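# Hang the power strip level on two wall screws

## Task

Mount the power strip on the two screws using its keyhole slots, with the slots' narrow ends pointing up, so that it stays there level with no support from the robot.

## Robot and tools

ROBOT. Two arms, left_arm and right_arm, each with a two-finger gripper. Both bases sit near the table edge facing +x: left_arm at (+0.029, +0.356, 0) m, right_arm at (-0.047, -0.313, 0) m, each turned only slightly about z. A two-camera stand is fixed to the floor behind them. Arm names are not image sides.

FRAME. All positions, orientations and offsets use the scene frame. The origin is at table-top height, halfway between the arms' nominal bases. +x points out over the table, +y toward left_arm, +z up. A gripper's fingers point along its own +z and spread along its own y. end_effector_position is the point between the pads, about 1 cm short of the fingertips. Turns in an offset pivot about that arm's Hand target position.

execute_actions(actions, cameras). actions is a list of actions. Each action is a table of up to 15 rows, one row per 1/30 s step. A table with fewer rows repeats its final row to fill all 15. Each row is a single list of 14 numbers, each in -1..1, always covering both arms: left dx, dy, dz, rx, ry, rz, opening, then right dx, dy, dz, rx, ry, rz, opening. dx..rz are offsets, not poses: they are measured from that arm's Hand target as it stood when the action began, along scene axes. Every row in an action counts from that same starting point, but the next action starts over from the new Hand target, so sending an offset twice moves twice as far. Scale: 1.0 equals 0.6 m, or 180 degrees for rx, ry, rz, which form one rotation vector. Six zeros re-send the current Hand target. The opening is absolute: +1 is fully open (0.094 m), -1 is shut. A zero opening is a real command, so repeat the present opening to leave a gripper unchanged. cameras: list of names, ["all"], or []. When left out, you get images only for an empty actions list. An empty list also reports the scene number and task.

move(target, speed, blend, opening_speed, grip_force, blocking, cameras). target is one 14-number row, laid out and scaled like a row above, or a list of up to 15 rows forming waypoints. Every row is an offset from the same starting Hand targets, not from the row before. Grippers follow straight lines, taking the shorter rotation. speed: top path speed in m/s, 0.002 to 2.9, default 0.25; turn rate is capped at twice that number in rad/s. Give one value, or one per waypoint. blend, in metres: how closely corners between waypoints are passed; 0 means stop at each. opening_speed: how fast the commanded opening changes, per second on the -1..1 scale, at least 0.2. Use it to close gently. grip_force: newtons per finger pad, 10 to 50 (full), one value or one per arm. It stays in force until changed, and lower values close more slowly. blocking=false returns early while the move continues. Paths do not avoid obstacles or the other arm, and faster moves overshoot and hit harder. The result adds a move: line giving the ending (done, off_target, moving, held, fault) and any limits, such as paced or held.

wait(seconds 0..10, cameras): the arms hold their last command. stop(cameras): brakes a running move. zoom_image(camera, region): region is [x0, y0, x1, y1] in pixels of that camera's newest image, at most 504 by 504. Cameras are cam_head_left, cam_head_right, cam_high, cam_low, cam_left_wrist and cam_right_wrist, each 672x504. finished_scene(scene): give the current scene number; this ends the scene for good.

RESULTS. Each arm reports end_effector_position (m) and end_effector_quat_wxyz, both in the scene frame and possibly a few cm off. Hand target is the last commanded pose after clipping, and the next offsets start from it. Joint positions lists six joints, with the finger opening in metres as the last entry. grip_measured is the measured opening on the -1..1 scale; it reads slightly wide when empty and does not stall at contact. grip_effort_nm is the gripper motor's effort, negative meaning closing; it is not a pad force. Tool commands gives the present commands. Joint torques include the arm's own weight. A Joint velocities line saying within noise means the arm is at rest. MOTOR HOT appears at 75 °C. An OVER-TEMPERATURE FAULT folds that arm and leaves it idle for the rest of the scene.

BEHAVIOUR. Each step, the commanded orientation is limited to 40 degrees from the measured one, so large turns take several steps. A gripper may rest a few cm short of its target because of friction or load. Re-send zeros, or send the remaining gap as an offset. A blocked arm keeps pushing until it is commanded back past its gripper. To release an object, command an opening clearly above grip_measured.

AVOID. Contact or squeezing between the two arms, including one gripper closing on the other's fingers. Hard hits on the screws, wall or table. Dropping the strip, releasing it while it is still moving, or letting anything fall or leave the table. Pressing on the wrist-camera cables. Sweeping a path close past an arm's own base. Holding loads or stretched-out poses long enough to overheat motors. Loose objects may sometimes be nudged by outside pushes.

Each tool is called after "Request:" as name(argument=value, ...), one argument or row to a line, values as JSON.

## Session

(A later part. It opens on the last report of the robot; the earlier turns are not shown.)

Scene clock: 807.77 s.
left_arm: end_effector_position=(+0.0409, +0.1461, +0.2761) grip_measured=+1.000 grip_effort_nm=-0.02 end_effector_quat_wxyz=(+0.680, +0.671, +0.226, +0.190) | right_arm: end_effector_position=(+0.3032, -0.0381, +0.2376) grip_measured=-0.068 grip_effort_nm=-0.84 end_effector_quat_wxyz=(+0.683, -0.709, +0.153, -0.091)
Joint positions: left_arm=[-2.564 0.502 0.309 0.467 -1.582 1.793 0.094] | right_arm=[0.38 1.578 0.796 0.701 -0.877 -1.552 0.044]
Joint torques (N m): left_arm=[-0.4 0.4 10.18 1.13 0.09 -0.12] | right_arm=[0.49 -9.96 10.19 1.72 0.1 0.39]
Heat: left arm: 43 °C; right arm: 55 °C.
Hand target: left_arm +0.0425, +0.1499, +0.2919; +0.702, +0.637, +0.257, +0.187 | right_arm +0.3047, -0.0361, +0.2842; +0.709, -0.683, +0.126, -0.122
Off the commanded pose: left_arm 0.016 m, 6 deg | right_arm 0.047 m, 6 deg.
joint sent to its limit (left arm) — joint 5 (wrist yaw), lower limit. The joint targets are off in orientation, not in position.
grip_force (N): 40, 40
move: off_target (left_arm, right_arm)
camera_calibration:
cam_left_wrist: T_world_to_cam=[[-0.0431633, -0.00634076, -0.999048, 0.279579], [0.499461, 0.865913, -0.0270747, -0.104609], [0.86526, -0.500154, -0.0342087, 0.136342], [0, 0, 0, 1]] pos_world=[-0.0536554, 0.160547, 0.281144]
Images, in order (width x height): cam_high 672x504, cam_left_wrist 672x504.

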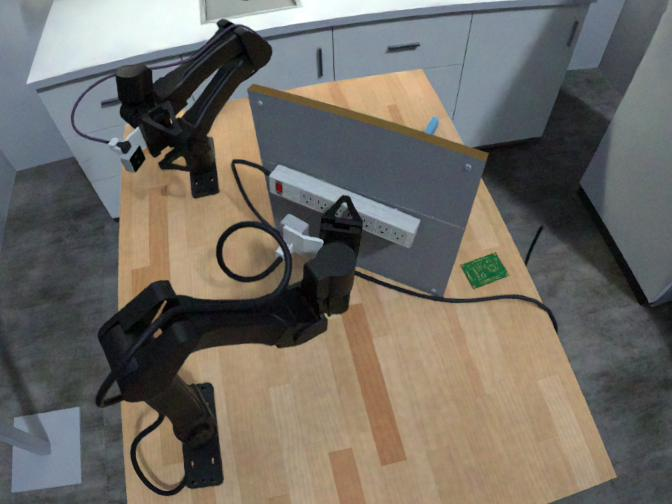

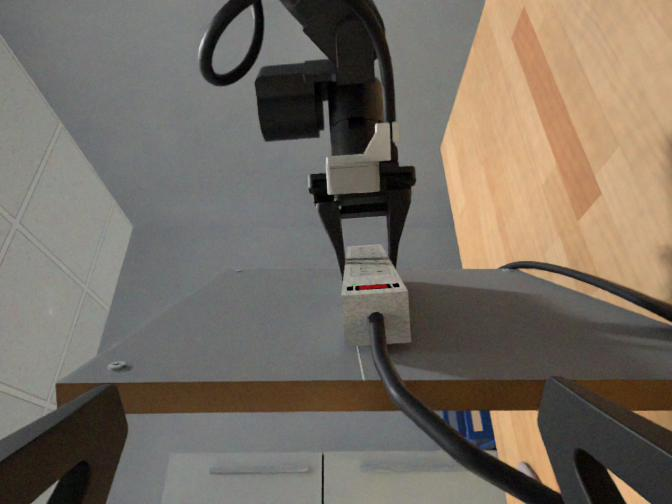

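Request:
move(
  target=[0,0,0,0,0,0,1,-0.003,-0.003,0.03,0.0045,-0.018,0,-0.4],
  speed=0.03,
  cameras=["cam_left_wrist","cam_high"],
)

Request:
zoom_image(
  camera="cam_high",
  region=[240, 130, 440, 290],
)

Request:
zoom_image(
  camera="cam_left_wrist",
  region=[270, 220, 430, 400],
)

Scene clock: 814.37 s.
left_arm: end_effector_position=(+0.0409, +0.1461, +0.2761) grip_measured=+1.000 grip_effort_nm=-0.02 end_effector_quat_wxyz=(+0.680, +0.671, +0.226, +0.190) | right_arm: end_effector_position=(+0.3033, -0.0399, +0.2444) grip_measured=-0.068 grip_effort_nm=-0.84 end_effector_quat_wxyz=(+0.684, -0.706, +0.152, -0.103)
Joint positions: left_arm=[-2.564 0.502 0.309 0.467 -1.582 1.793 0.094] | right_arm=[0.38 1.557 0.796 0.694 -0.861 -1.559 0.044]
Joint torques (N m): left_arm=[-0.42 0.42 10.17 1.12 0.1 -0.11] | right_arm=[0.2 -10.17 11.37 1.94 -0.07 0.34]
Heat: left arm: 43 °C; right arm: 56 °C.
Hand target: left_arm +0.0425, +0.1499, +0.2919; +0.702, +0.637, +0.257, +0.187 | right_arm +0.3030, -0.0379, +0.3022; +0.717, -0.674, +0.107, -0.140
Off the commanded pose: left_arm 0.016 m, 6 deg | right_arm 0.058 m, 9 deg.
joint sent to its limit (left arm) — joint 5 (wrist yaw), lower limit. The joint targets are off in orientation, not in position.
grip_force (N): 40, 40
move: off_target (left_arm, right_arm)
camera_calibration:
cam_left_wrist: T_world_to_cam=[[-0.0431633, -0.00634076, -0.999048, 0.279579], [0.499461, 0.865913, -0.0270747, -0.104609], [0.86526, -0.500154, -0.0342087, 0.136342], [0, 0, 0, 1]] pos_world=[-0.0536554, 0.160547, 0.281144]
Images, in order (width x height): cam_high 672x504, cam_left_wrist 672x504.

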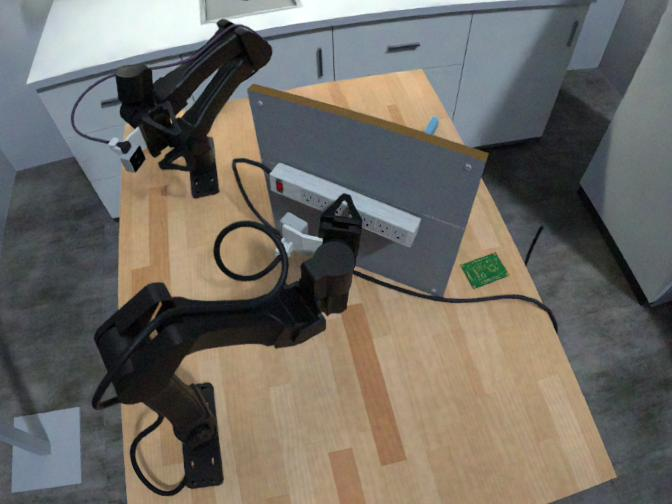

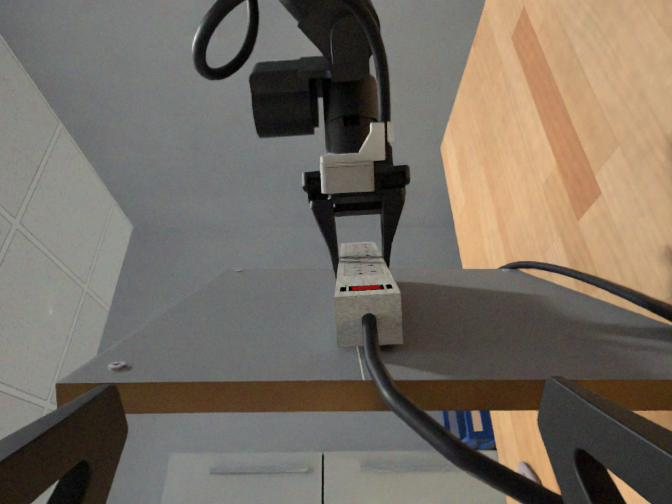

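Scaled by 2.520.

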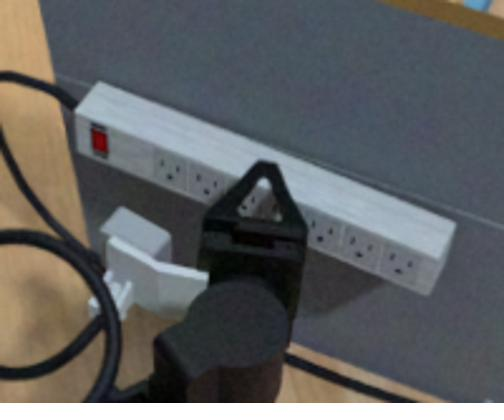

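Scaled by 2.800.

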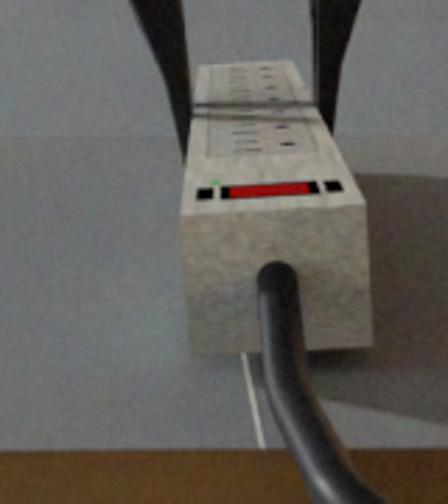

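Request:
move(
  target=[0,0,0,0,0,0,1,0,0,0.009,-0.011,-0.02,0,-0.4],
  speed=0.03,
  cameras=["cam_left_wrist","cam_high"],
)

Request:
zoom_image(
  camera="cam_high",
  region=[240, 130, 440, 290],
)

Request:
zoom_image(
  camera="cam_left_wrist",
  region=[270, 220, 430, 400],
)

Scene clock: 822.20 s.
left_arm: end_effector_position=(+0.0409, +0.1461, +0.2761) grip_measured=+1.000 grip_effort_nm=-0.02 end_effector_quat_wxyz=(+0.680, +0.671, +0.226, +0.190) | right_arm: end_effector_position=(+0.3043, -0.0396, +0.2506) grip_measured=-0.068 grip_effort_nm=-0.84 end_effector_quat_wxyz=(+0.678, -0.713, +0.125, -0.129)
Joint positions: left_arm=[-2.564 0.502 0.309 0.467 -1.582 1.793 0.094] | right_arm=[0.38 1.545 0.818 0.653 -0.861 -1.641 0.044]
Joint torques (N m): left_arm=[-0.4 0.38 10.18 1.13 0.1 -0.12] | right_arm=[0.05 -9.99 11.55 1.77 -0.16 0.33]
Heat: left arm: 43 °C; right arm: 55 °C.
Hand target: left_arm +0.0425, +0.1499, +0.2919; +0.702, +0.637, +0.257, +0.187 | right_arm +0.3030, -0.0379, +0.3074; +0.709, -0.681, +0.082, -0.163
Off the commanded pose: left_arm 0.016 m, 6 deg | right_arm 0.057 m, 8 deg.
joint sent to its limit (left arm) — joint 5 (wrist yaw), lower limit. The joint targets are off in orientation, not in position.
grip_force (N): 40, 40
move: off_target (left_arm, right_arm)
camera_calibration:
cam_left_wrist: T_world_to_cam=[[-0.0431633, -0.00634076, -0.999048, 0.279579], [0.499461, 0.865913, -0.0270747, -0.104609], [0.86526, -0.500154, -0.0342087, 0.136342], [0, 0, 0, 1]] pos_world=[-0.0536554, 0.160547, 0.281144]
Images, in order (width x height): cam_high 672x504, cam_left_wrist 672x504.

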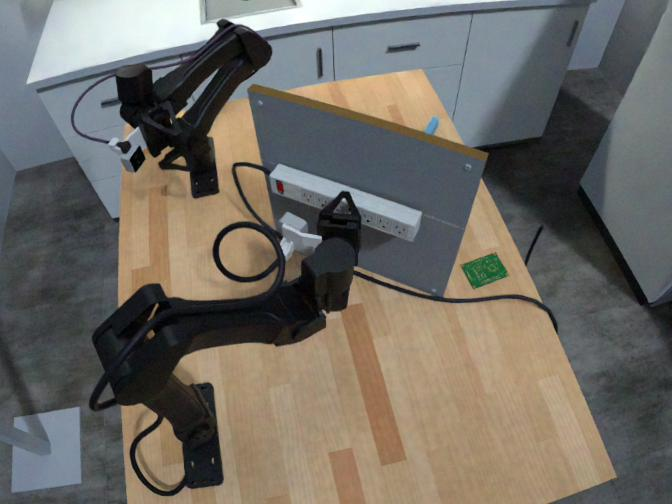

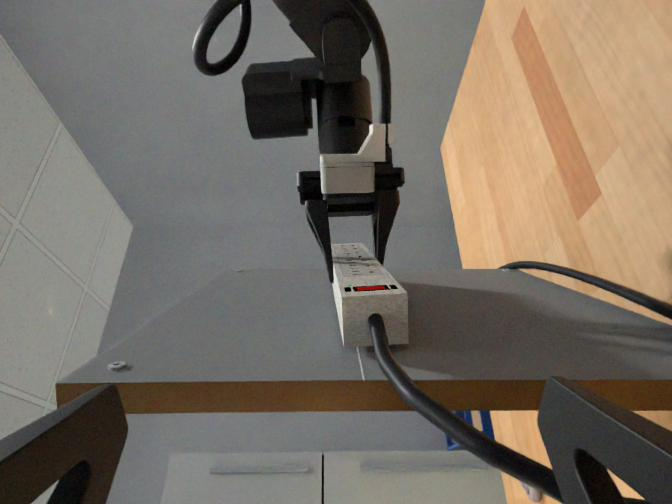

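Scaled by 2.520.

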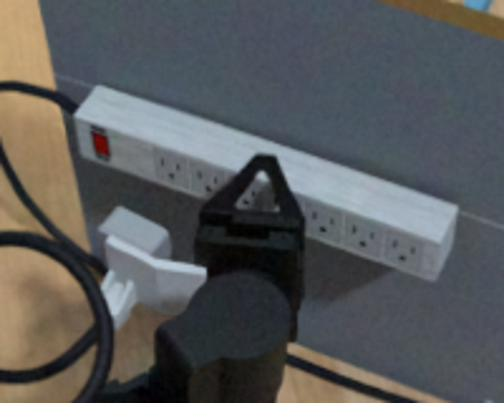

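Scaled by 2.800.

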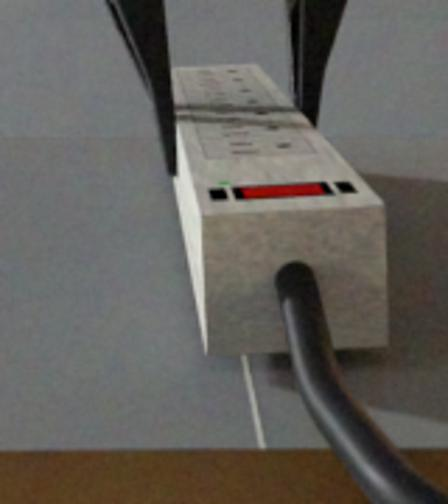

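Request:
move(
  target=[0,0,0,0,0,0,1,0.002,0.0025,0.006,0.006,0.007,0,-0.4],
  speed=0.03,
  cameras=["cam_left_wrist","cam_high"],
)

Request:
zoom_image(
  camera="cam_high",
  region=[240, 130, 440, 290],
)

Request:
zoom_image(
  camera="cam_left_wrist",
  region=[270, 220, 430, 400],
)

Scene clock: 828.33 s.
left_arm: end_effector_position=(+0.0409, +0.1461, +0.2761) grip_measured=+1.000 grip_effort_nm=-0.02 end_effector_quat_wxyz=(+0.680, +0.671, +0.226, +0.190) | right_arm: end_effector_position=(+0.3044, -0.0396, +0.2564) grip_measured=-0.068 grip_effort_nm=-0.84 end_effector_quat_wxyz=(+0.681, -0.710, +0.126, -0.128)
Joint positions: left_arm=[-2.564 0.502 0.309 0.467 -1.582 1.793 0.094] | right_arm=[0.38 1.538 0.826 0.651 -0.861 -1.627 0.044]
Joint torques (N m): left_arm=[-0.38 0.44 10.17 1.12 0.11 -0.11] | right_arm=[0.29 -9.35 11.62 1.85 -0.14 0.51]
Heat: left arm: 43 °C; right arm: 56 °C.
Hand target: left_arm +0.0425, +0.1499, +0.2919; +0.702, +0.637, +0.257, +0.187 | right_arm +0.3041, -0.0364, +0.3112; +0.714, -0.676, +0.091, -0.155
Off the commanded pose: left_arm 0.016 m, 6 deg | right_arm 0.055 m, 7 deg.
joint sent to its limit (left arm) — joint 5 (wrist yaw), lower limit. The joint targets are off in orientation, not in position.
grip_force (N): 40, 40
move: off_target (left_arm, right_arm)
camera_calibration:
cam_left_wrist: T_world_to_cam=[[-0.0431633, -0.00634076, -0.999048, 0.279579], [0.499461, 0.865913, -0.0270747, -0.104609], [0.86526, -0.500154, -0.0342087, 0.136342], [0, 0, 0, 1]] pos_world=[-0.0536554, 0.160547, 0.281144]
Images, in order (width x height): cam_high 672x504, cam_left_wrist 672x504.

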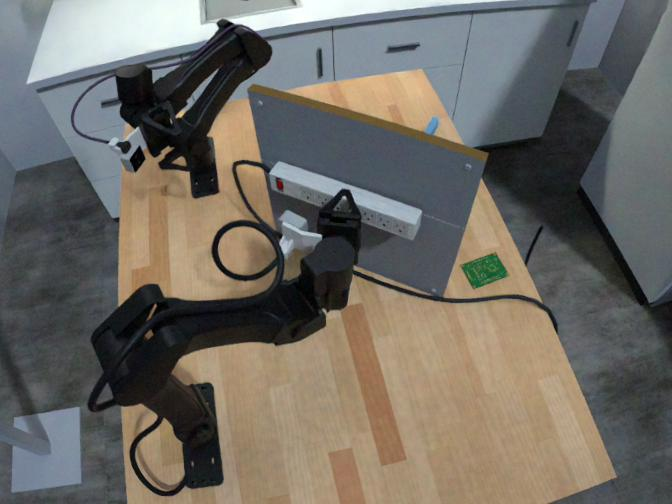

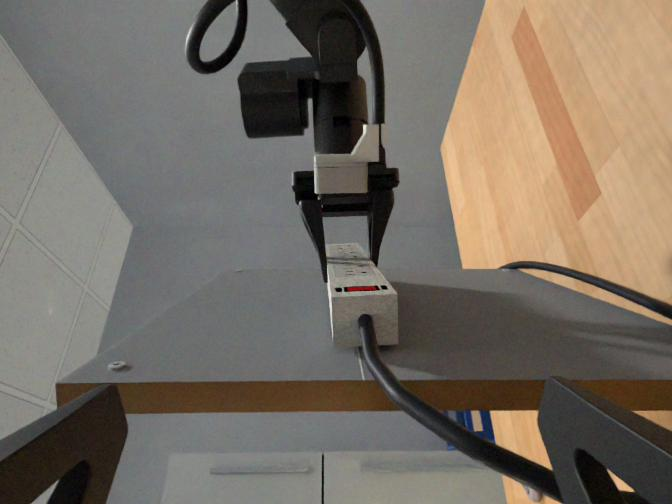

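Scaled by 2.520.

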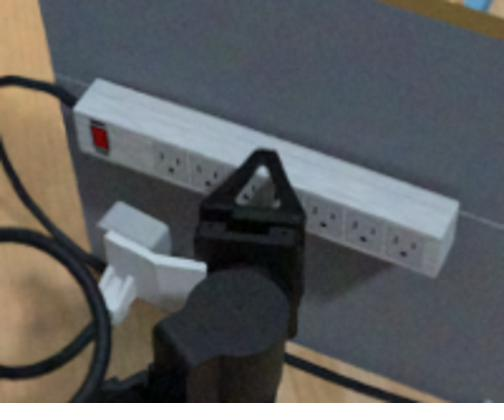

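Scaled by 2.800.

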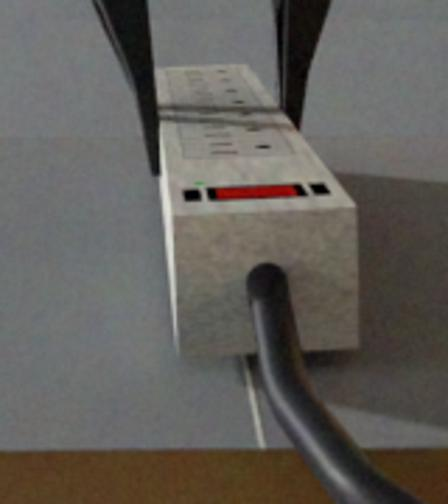

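Request:
move(
  target=[0,0,0,0,0,0,1,0.006,0.007,-0.002,0.004,0.005,0,-0.4],
  speed=0.03,
  cameras=["cam_left_wrist","cam_high"],
)

Request:
zoom_image(
  camera="cam_high",
  region=[240, 130, 440, 290],
)

Request:
zoom_image(
  camera="cam_left_wrist",
  region=[270, 220, 430, 400],
)

Scene clock: 834.90 s.
left_arm: end_effector_position=(+0.0409, +0.1461, +0.2761) grip_measured=+1.000 grip_effort_nm=-0.02 end_effector_quat_wxyz=(+0.680, +0.671, +0.226, +0.190) | right_arm: end_effector_position=(+0.3049, -0.0395, +0.2579) grip_measured=-0.068 grip_effort_nm=-0.84 end_effector_quat_wxyz=(+0.683, -0.707, +0.134, -0.121)
Joint positions: left_arm=[-2.564 0.502 0.309 0.467 -1.582 1.793 0.094] | right_arm=[0.38 1.538 0.829 0.652 -0.86 -1.603 0.044]
Joint torques (N m): left_arm=[-0.4 0.42 10.17 1.13 0.1 -0.11] | right_arm=[0.88 -7.95 12.16 2.04 -0.05 0.58]
Heat: left arm: 43 °C; right arm: 56 °C.
Hand target: left_arm +0.0425, +0.1499, +0.2919; +0.702, +0.637, +0.257, +0.187 | right_arm +0.3077, -0.0322, +0.3100; +0.718, -0.673, +0.098, -0.149
Off the commanded pose: left_arm 0.016 m, 6 deg | right_arm 0.053 m, 8 deg.
joint sent to its limit (left arm) — joint 5 (wrist yaw), lower limit. The joint targets are off in orientation, not in position.
grip_force (N): 40, 40
move: off_target (left_arm, right_arm)
camera_calibration:
cam_left_wrist: T_world_to_cam=[[-0.0431633, -0.00634076, -0.999048, 0.279579], [0.499461, 0.865913, -0.0270747, -0.104609], [0.86526, -0.500154, -0.0342087, 0.136342], [0, 0, 0, 1]] pos_world=[-0.0536554, 0.160547, 0.281144]
Images, in order (width x height): cam_high 672x504, cam_left_wrist 672x504.

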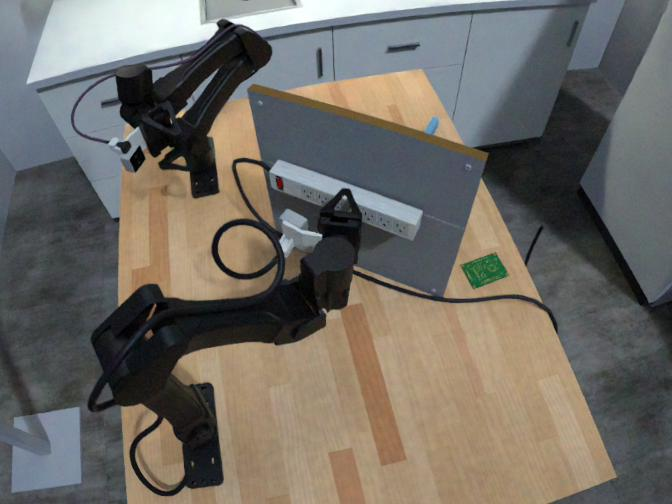

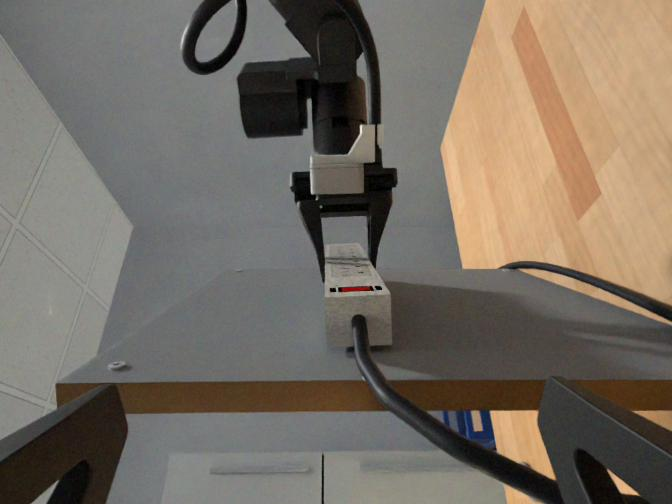

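Scaled by 2.520.

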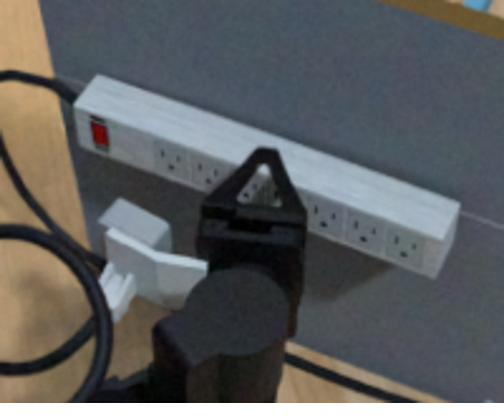

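Scaled by 2.800.

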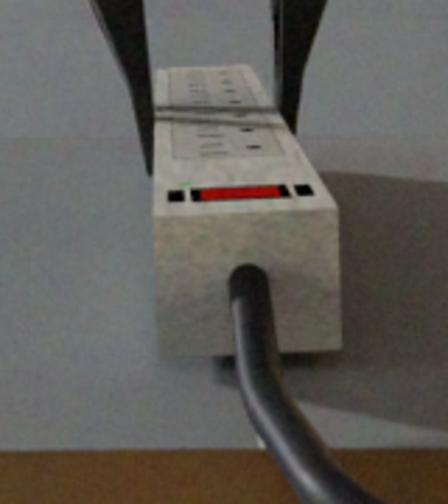

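Request:
move(
  target=[0,0,0,0,0,0,1,0.01,0.012,0,0,0,0,-0.4],
  speed=0.03,
  cameras=["cam_left_wrist","cam_high"],
)

Request:
zoom_image(
  camera="cam_high",
  region=[240, 130, 440, 290],
)

Request:
zoom_image(
  camera="cam_left_wrist",
  region=[270, 220, 430, 400],
)

Scene clock: 839.70 s.
left_arm: end_effector_position=(+0.0409, +0.1461, +0.2761) grip_measured=+1.000 grip_effort_nm=-0.02 end_effector_quat_wxyz=(+0.680, +0.671, +0.226, +0.190) | right_arm: end_effector_position=(+0.3041, -0.0364, +0.2620) grip_measured=-0.068 grip_effort_nm=-0.84 end_effector_quat_wxyz=(+0.686, -0.706, +0.127, -0.120)
Joint positions: left_arm=[-2.564 0.502 0.309 0.467 -1.582 1.793 0.094] | right_arm=[0.386 1.541 0.842 0.652 -0.865 -1.602 0.044]
Joint torques (N m): left_arm=[-0.38 0.4 10.15 1.13 0.1 -0.11] | right_arm=[1.85 -6.06 13.14 2.04 0.14 0.59]
Heat: left arm: 43 °C; right arm: 56 °C.
Hand target: left_arm +0.0425, +0.1499, +0.2919; +0.702, +0.637, +0.257, +0.187 | right_arm +0.3137, -0.0250, +0.3100; +0.718, -0.673, +0.098, -0.149
Off the commanded pose: left_arm 0.016 m, 6 deg | right_arm 0.050 m, 7 deg.
joint sent to its limit (left arm) — joint 5 (wrist yaw), lower limit. The joint targets are off in orientation, not in position.
grip_force (N): 40, 40
move: off_target (left_arm, right_arm)
camera_calibration:
cam_left_wrist: T_world_to_cam=[[-0.0431633, -0.00634076, -0.999048, 0.279579], [0.499461, 0.865913, -0.0270747, -0.104609], [0.86526, -0.500154, -0.0342087, 0.136342], [0, 0, 0, 1]] pos_world=[-0.0536554, 0.160547, 0.281144]
Images, in order (width x height): cam_high 672x504, cam_left_wrist 672x504.

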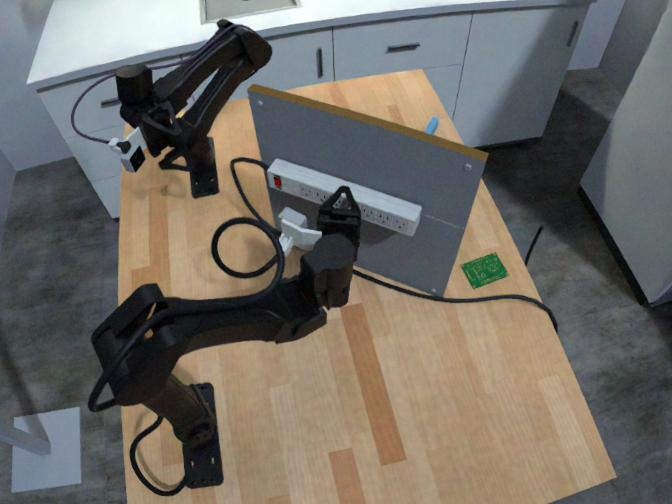

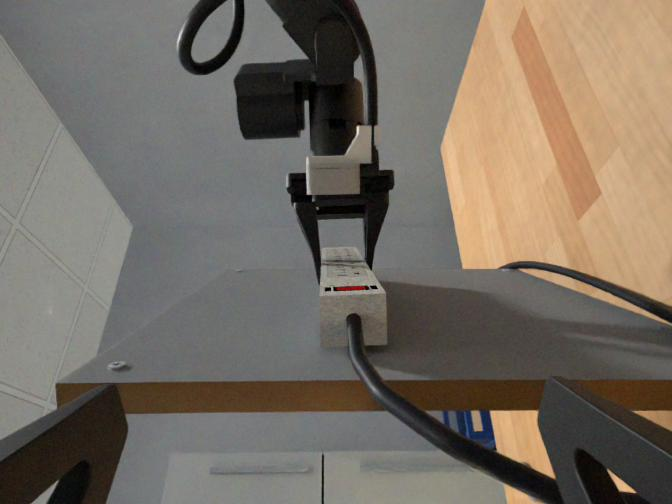

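Scaled by 2.520.

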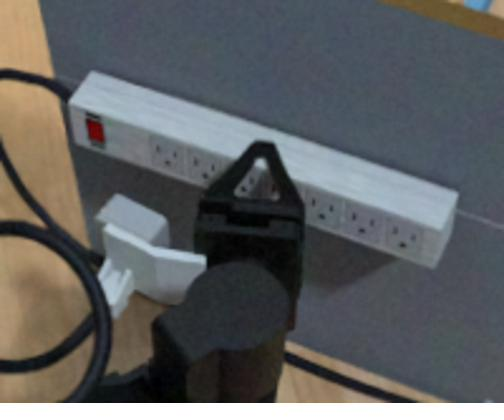

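Scaled by 2.800.

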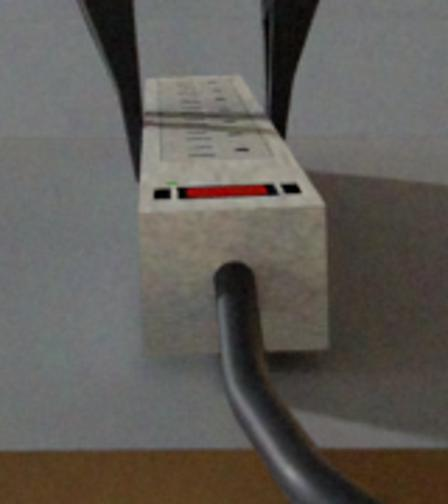

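Request:
move(
  target=[
    [0,0,0,0,0,0,1,-0.022,-0.026,-0.005,0,0,0,-0.4],
    [0,0,0,0,0,0,1,0.006,-0.05,-0.005,0,0,0,-0.4],
  ],
  speed=0.04,
  cameras=["cam_left_wrist","cam_high"],
)

Request:
zoom_image(
  camera="cam_high",
  region=[240, 130, 440, 290],
)

Request:
zoom_image(
  camera="cam_left_wrist",
  region=[270, 220, 430, 400],
)

Scene clock: 884.47 s.
left_arm: end_effector_position=(+0.0409, +0.1461, +0.2761) grip_measured=+1.000 grip_effort_nm=-0.02 end_effector_quat_wxyz=(+0.680, +0.671, +0.226, +0.190) | right_arm: end_effector_position=(+0.3154, -0.0585, +0.2679) grip_measured=-0.068 grip_effort_nm=-0.84 end_effector_quat_wxyz=(+0.690, -0.699, +0.130, -0.135)
Joint positions: left_arm=[-2.564 0.502 0.309 0.467 -1.582 1.793 0.094] | right_arm=[0.316 1.541 0.842 0.683 -0.91 -1.593 0.044]
Joint torques (N m): left_arm=[-0.42 0.42 10.15 1.13 0.1 -0.11] | right_arm=[-0.42 -6.5 11.49 1.93 -0.3 0.53]
Heat: left arm: 43 °C; right arm: 58 °C.
Hand target: left_arm +0.0425, +0.1499, +0.2919; +0.702, +0.637, +0.257, +0.187 | right_arm +0.3173, -0.0549, +0.3071; +0.718, -0.673, +0.098, -0.149
Off the commanded pose: left_arm 0.016 m, 6 deg | right_arm 0.039 m, 6 deg.
joint sent to its limit (left arm) — joint 5 (wrist yaw), lower limit. The joint targets are off in orientation, not in position.
grip_force (N): 40, 40
move: off_target (left_arm, right_arm)
camera_calibration:
cam_left_wrist: T_world_to_cam=[[-0.0431633, -0.00634076, -0.999048, 0.279579], [0.499461, 0.865913, -0.0270747, -0.104609], [0.86526, -0.500154, -0.0342087, 0.136342], [0, 0, 0, 1]] pos_world=[-0.0536554, 0.160547, 0.281144]
Images, in order (width x height): cam_high 672x504, cam_left_wrist 672x504.

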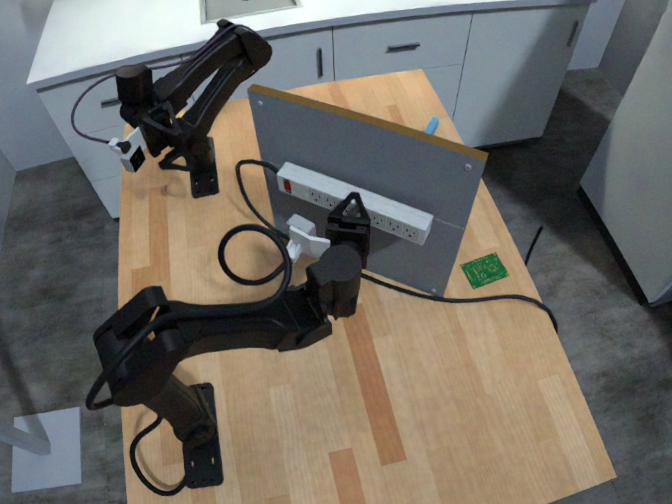

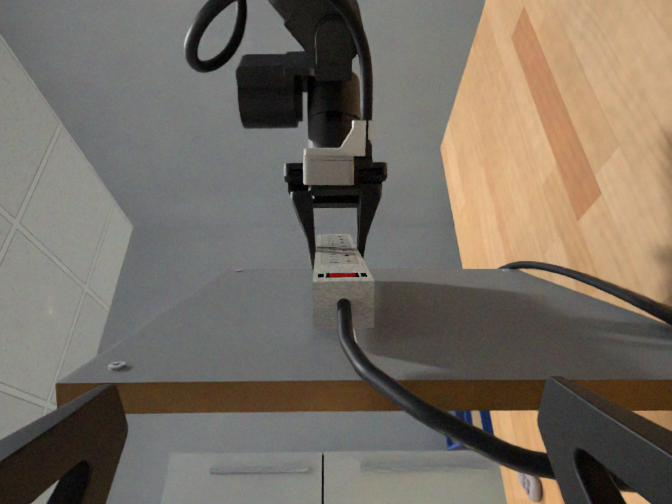

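Scaled by 2.520.

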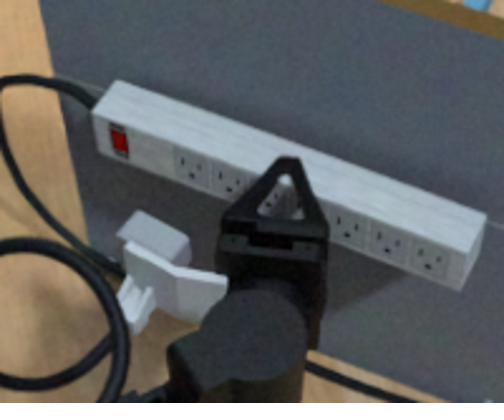

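Scaled by 2.800.

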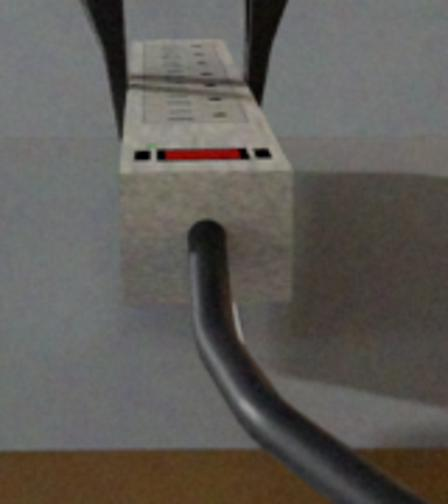

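Request:
move(
  target=[0,0,0,0,0,0,1,0.008,0.015,-0.035,-0.003,0.0025,0,-0.4],
  speed=0.03,
  cameras=["cam_left_wrist","cam_high"],
)

Request:
zoom_image(
  camera="cam_high",
  region=[240, 130, 440, 290],
)

Request:
zoom_image(
  camera="cam_left_wrist",
  region=[270, 220, 430, 400],
)

Scene clock: 891.80 s.
left_arm: end_effector_position=(+0.0409, +0.1461, +0.2761) grip_measured=+1.000 grip_effort_nm=-0.02 end_effector_quat_wxyz=(+0.680, +0.671, +0.226, +0.190) | right_arm: end_effector_position=(+0.3202, -0.0525, +0.2560) grip_measured=-0.068 grip_effort_nm=-0.84 end_effector_quat_wxyz=(+0.692, -0.699, +0.125, -0.132)
Joint positions: left_arm=[-2.564 0.502 0.309 0.467 -1.582 1.793 0.094] | right_arm=[0.326 1.596 0.842 0.74 -0.913 -1.593 0.044]
Joint torques (N m): left_arm=[-0.39 0.38 10.14 1.13 0.1 -0.11] | right_arm=[0.95 -6.48 9.95 1.95 -0.03 0.43]
Heat: left arm: 43 °C; right arm: 58 °C.
Hand target: left_arm +0.0425, +0.1499, +0.2919; +0.702, +0.637, +0.257, +0.187 | right_arm +0.3222, -0.0460, +0.2860; +0.714, -0.677, +0.100, -0.147
Off the commanded pose: left_arm 0.016 m, 6 deg | right_arm 0.031 m, 5 deg.
joint sent to its limit (left arm) — joint 5 (wrist yaw), lower limit. The joint targets are off in orientation, not in position.
grip_force (N): 40, 40
move: off_target (left_arm, right_arm)
camera_calibration:
cam_left_wrist: T_world_to_cam=[[-0.0431633, -0.00634076, -0.999048, 0.279579], [0.499461, 0.865913, -0.0270747, -0.104609], [0.86526, -0.500154, -0.0342087, 0.136342], [0, 0, 0, 1]] pos_world=[-0.0536554, 0.160547, 0.281144]
Images, in order (width x height): cam_high 672x504, cam_left_wrist 672x504.

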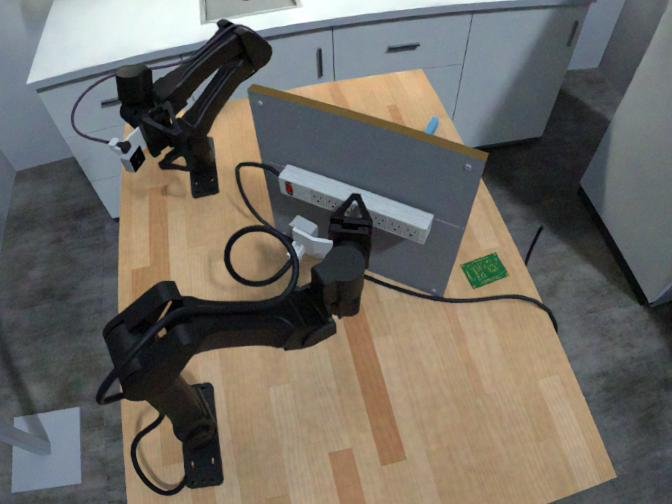

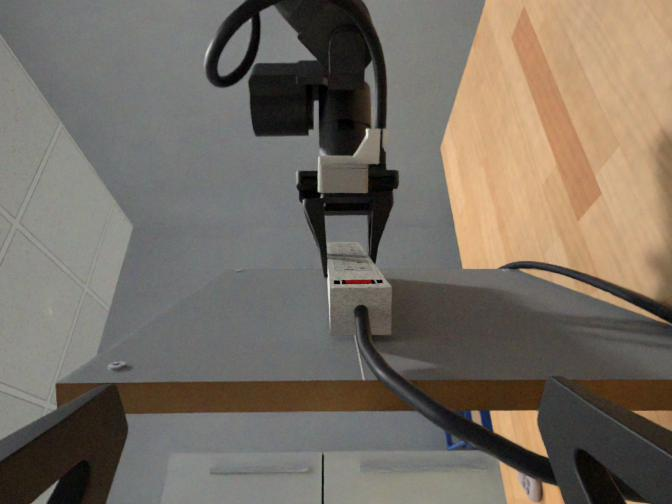

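Scaled by 2.520.

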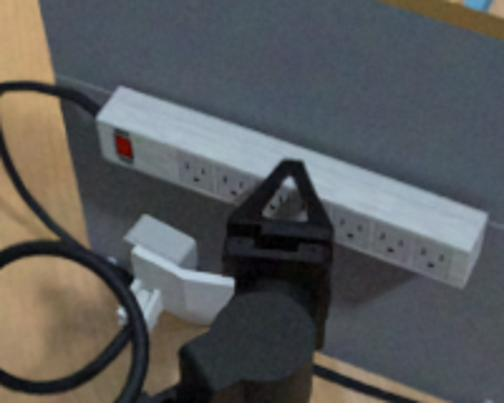

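Scaled by 2.800.

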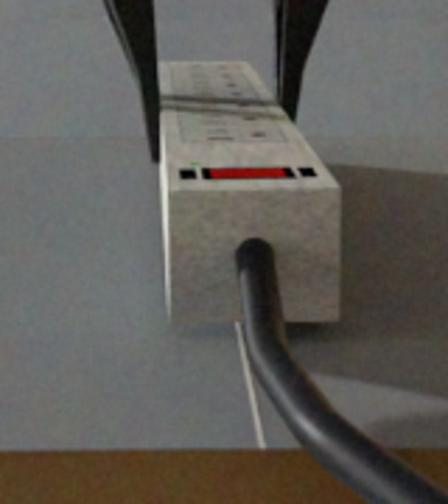

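Request:
move(
  target=[0,0,0,0,0,0,1,0.008,0.0095,0.012,0.004,0.005,0,-0.4],
  speed=0.03,
  cameras=["cam_left_wrist","cam_high"],
)

Request:
zoom_image(
  camera="cam_high",
  region=[240, 130, 440, 290],
)

Request:
zoom_image(
  camera="cam_left_wrist",
  region=[270, 220, 430, 400],
)

Scene clock: 896.90 s.
left_arm: end_effector_position=(+0.0409, +0.1461, +0.2761) grip_measured=+1.000 grip_effort_nm=-0.02 end_effector_quat_wxyz=(+0.680, +0.671, +0.226, +0.190) | right_arm: end_effector_position=(+0.3193, -0.0498, +0.2547) grip_measured=-0.068 grip_effort_nm=-0.84 end_effector_quat_wxyz=(+0.693, -0.699, +0.129, -0.122)
Joint positions: left_arm=[-2.564 0.502 0.309 0.467 -1.582 1.793 0.094] | right_arm=[0.332 1.602 0.845 0.74 -0.916 -1.575 0.044]
Joint torques (N m): left_arm=[-0.4 0.4 10.14 1.13 0.1 -0.12] | right_arm=[1.63 -6.48 12.11 1.85 0.11 0.56]
Heat: left arm: 43 °C; right arm: 58 °C.
Hand target: left_arm +0.0425, +0.1499, +0.2919; +0.702, +0.637, +0.257, +0.187 | right_arm +0.3269, -0.0402, +0.2931; +0.718, -0.674, +0.106, -0.141
Off the commanded pose: left_arm 0.016 m, 6 deg | right_arm 0.040 m, 5 deg.
joint sent to its limit (left arm) — joint 5 (wrist yaw), lower limit. The joint targets are off in orientation, not in position.
grip_force (N): 40, 40
move: off_target (left_arm, right_arm)
camera_calibration:
cam_left_wrist: T_world_to_cam=[[-0.0431633, -0.00634076, -0.999048, 0.279579], [0.499461, 0.865913, -0.0270747, -0.104609], [0.86526, -0.500154, -0.0342087, 0.136342], [0, 0, 0, 1]] pos_world=[-0.0536554, 0.160547, 0.281144]
Images, in order (width x height): cam_high 672x504, cam_left_wrist 672x504.

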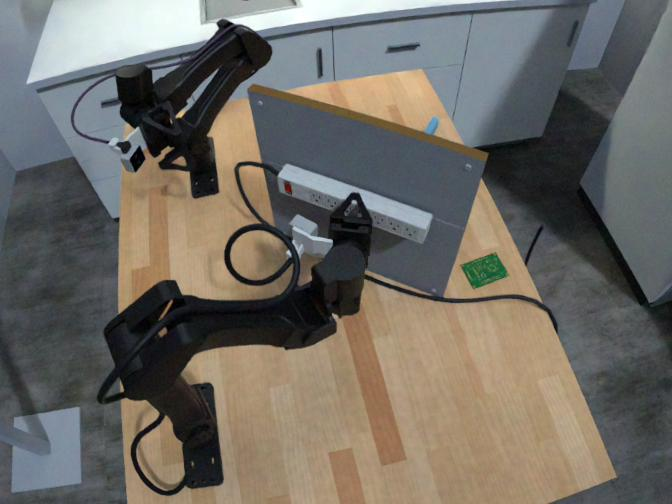

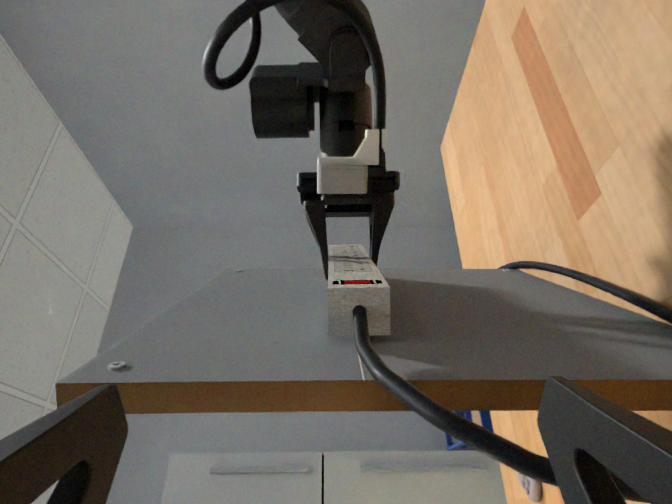

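Scaled by 2.520.

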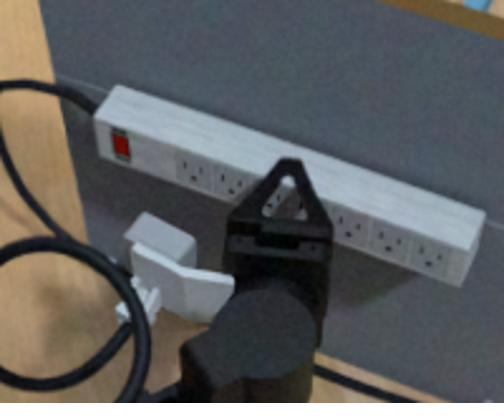

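Scaled by 2.800.

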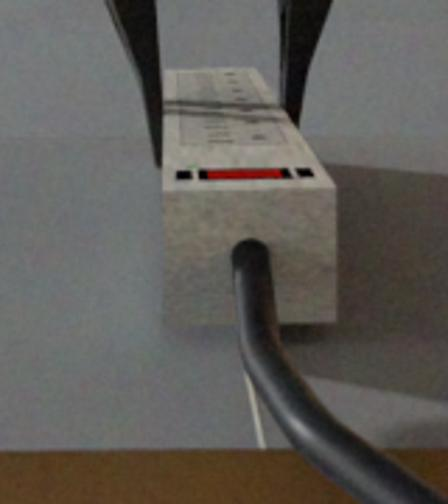

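Request:
move(
  target=[0,0,0,0,0,0,1,0.01,0.0,0.004,0,0,0,-0.4],
  speed=0.03,
  cameras=["cam_left_wrist","cam_high"],
)

Request:
zoom_image(
  camera="cam_high",
  region=[240, 130, 440, 290],
)

Request:
zoom_image(
  camera="cam_left_wrist",
  region=[270, 220, 430, 400],
)

Scene clock: 903.20 s.
left_arm: end_effector_position=(+0.0409, +0.1461, +0.2761) grip_measured=+1.000 grip_effort_nm=-0.02 end_effector_quat_wxyz=(+0.680, +0.671, +0.226, +0.190) | right_arm: end_effector_position=(+0.3195, -0.0491, +0.2551) grip_measured=-0.068 grip_effort_nm=-0.84 end_effector_quat_wxyz=(+0.693, -0.700, +0.126, -0.115)
Joint positions: left_arm=[-2.564 0.502 0.309 0.467 -1.582 1.793 0.094] | right_arm=[0.329 1.609 0.857 0.731 -0.933 -1.575 0.044]
Joint torques (N m): left_arm=[-0.39 0.4 10.17 1.13 0.1 -0.1] | right_arm=[1.1 -5.97 13.37 1.83 0.22 0.6]
Heat: left arm: 43 °C; right arm: 57 °C.
Hand target: left_arm +0.0425, +0.1499, +0.2919; +0.702, +0.637, +0.257, +0.187 | right_arm +0.3329, -0.0403, +0.2955; +0.718, -0.674, +0.107, -0.141
Off the commanded pose: left_arm 0.016 m, 6 deg | right_arm 0.044 m, 6 deg.
joint sent to its limit (left arm) — joint 5 (wrist yaw), lower limit. The joint targets are off in orientation, not in position.
grip_force (N): 40, 40
move: off_target (left_arm, right_arm)
camera_calibration:
cam_left_wrist: T_world_to_cam=[[-0.0431633, -0.00634076, -0.999048, 0.279579], [0.499461, 0.865913, -0.0270747, -0.104609], [0.86526, -0.500154, -0.0342087, 0.136342], [0, 0, 0, 1]] pos_world=[-0.0536554, 0.160547, 0.281144]
Images, in order (width x height): cam_high 672x504, cam_left_wrist 672x504.

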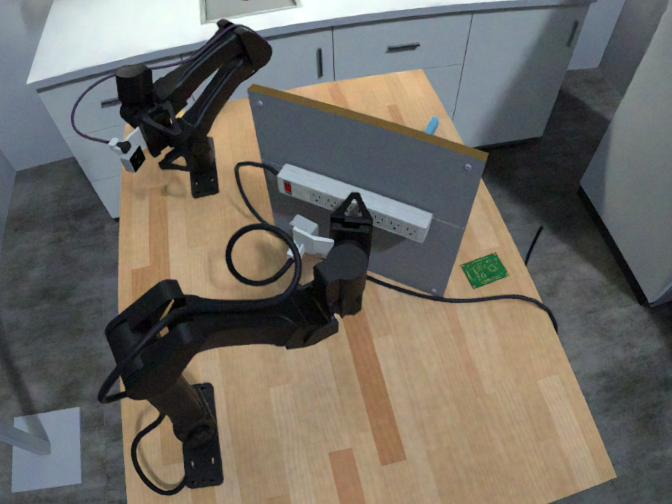

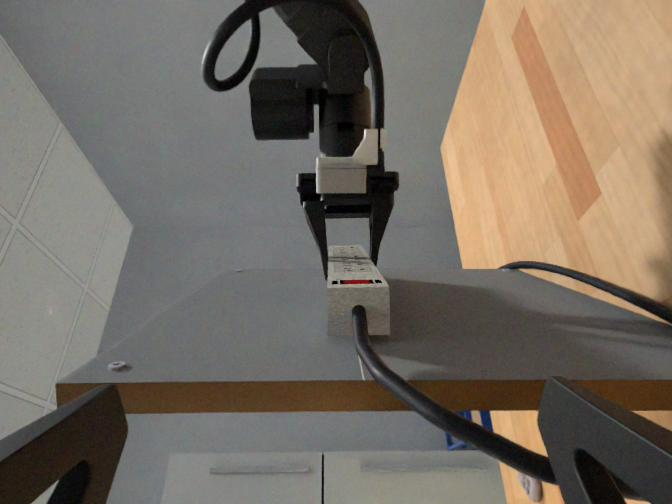

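Scaled by 2.520.

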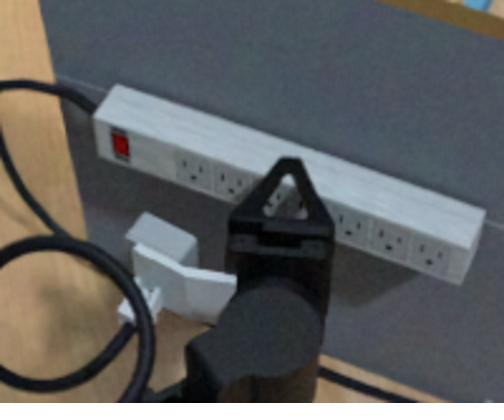

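Scaled by 2.800.

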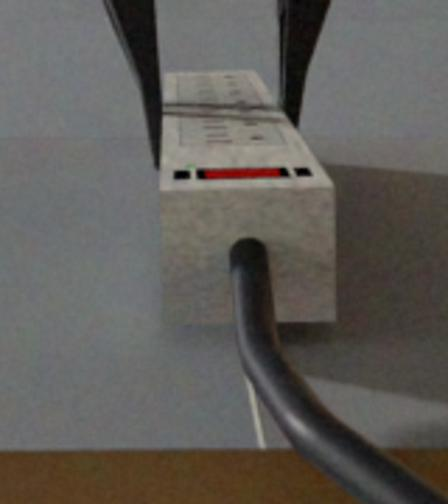

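Request:
move(
  target=[
    [0,0,0,0,0,0,1,-0.03,-0.036,-0.01,0,0,0,-0.4],
    [0,0,0,0,0,0,1,-0.046,-0.0215,-0.01,0.0,0.0,0,-0.4],
    [0,0,0,0,0,0,1,-0.0275,-0.0007,-0.01,0.0,0.0,0,-0.4],
  ],
  speed=0.04,
  cameras=["cam_left_wrist","cam_high"],
)

Request:
zoom_image(
  camera="cam_high",
  region=[240, 130, 440, 290],
)

Request:
zoom_image(
  camera="cam_left_wrist",
  region=[270, 220, 430, 400],
)

Scene clock: 932.20 s.
left_arm: end_effector_position=(+0.0409, +0.1461, +0.2761) grip_measured=+1.000 grip_effort_nm=-0.02 end_effector_quat_wxyz=(+0.680, +0.671, +0.226, +0.190) | right_arm: end_effector_position=(+0.3129, -0.0465, +0.2569) grip_measured=-0.068 grip_effort_nm=-0.84 end_effector_quat_wxyz=(+0.695, -0.696, +0.128, -0.124)
Joint positions: left_arm=[-2.564 0.502 0.309 0.467 -1.582 1.793 0.094] | right_arm=[0.348 1.583 0.824 0.754 -0.898 -1.569 0.044]
Joint torques (N m): left_arm=[-0.39 0.39 10.17 1.13 0.09 -0.11] | right_arm=[0.9 -6.71 10.44 1.83 0.05 0.46]
Heat: left arm: 43 °C; right arm: 55 °C.
Hand target: left_arm +0.0425, +0.1499, +0.2919; +0.702, +0.637, +0.257, +0.187 | right_arm +0.3164, -0.0406, +0.2897; +0.718, -0.674, +0.106, -0.141
Off the commanded pose: left_arm 0.016 m, 6 deg | right_arm 0.033 m, 5 deg.
joint sent to its limit (left arm) — joint 5 (wrist yaw), lower limit. The joint targets are off in orientation, not in position.
grip_force (N): 40, 40
move: off_target (left_arm, right_arm)
camera_calibration:
cam_left_wrist: T_world_to_cam=[[-0.0431633, -0.00634076, -0.999048, 0.279579], [0.499461, 0.865913, -0.0270747, -0.104609], [0.86526, -0.500154, -0.0342087, 0.136342], [0, 0, 0, 1]] pos_world=[-0.0536554, 0.160547, 0.281144]
Images, in order (width x height): cam_high 672x504, cam_left_wrist 672x504.

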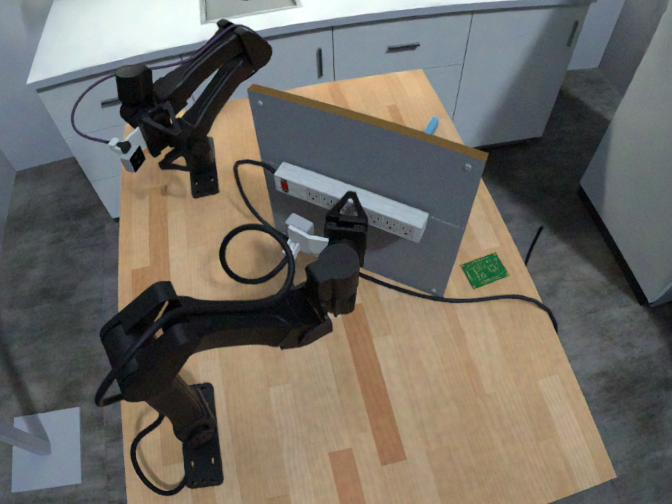

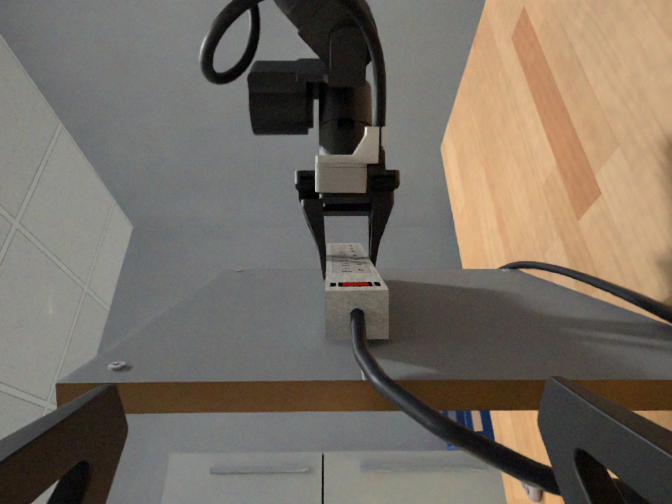

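Scaled by 2.520.

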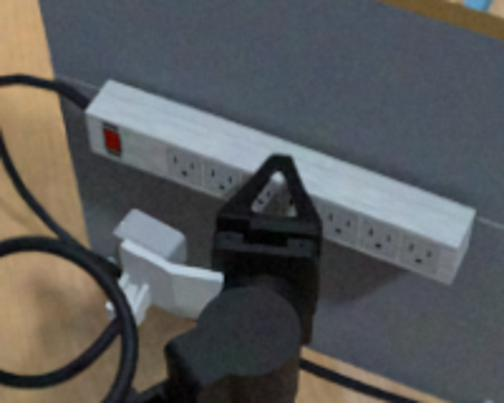

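Scaled by 2.800.

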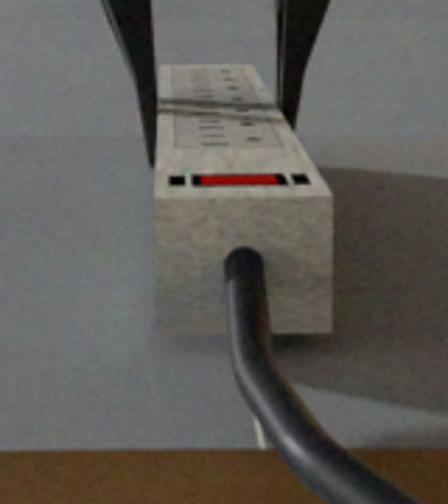

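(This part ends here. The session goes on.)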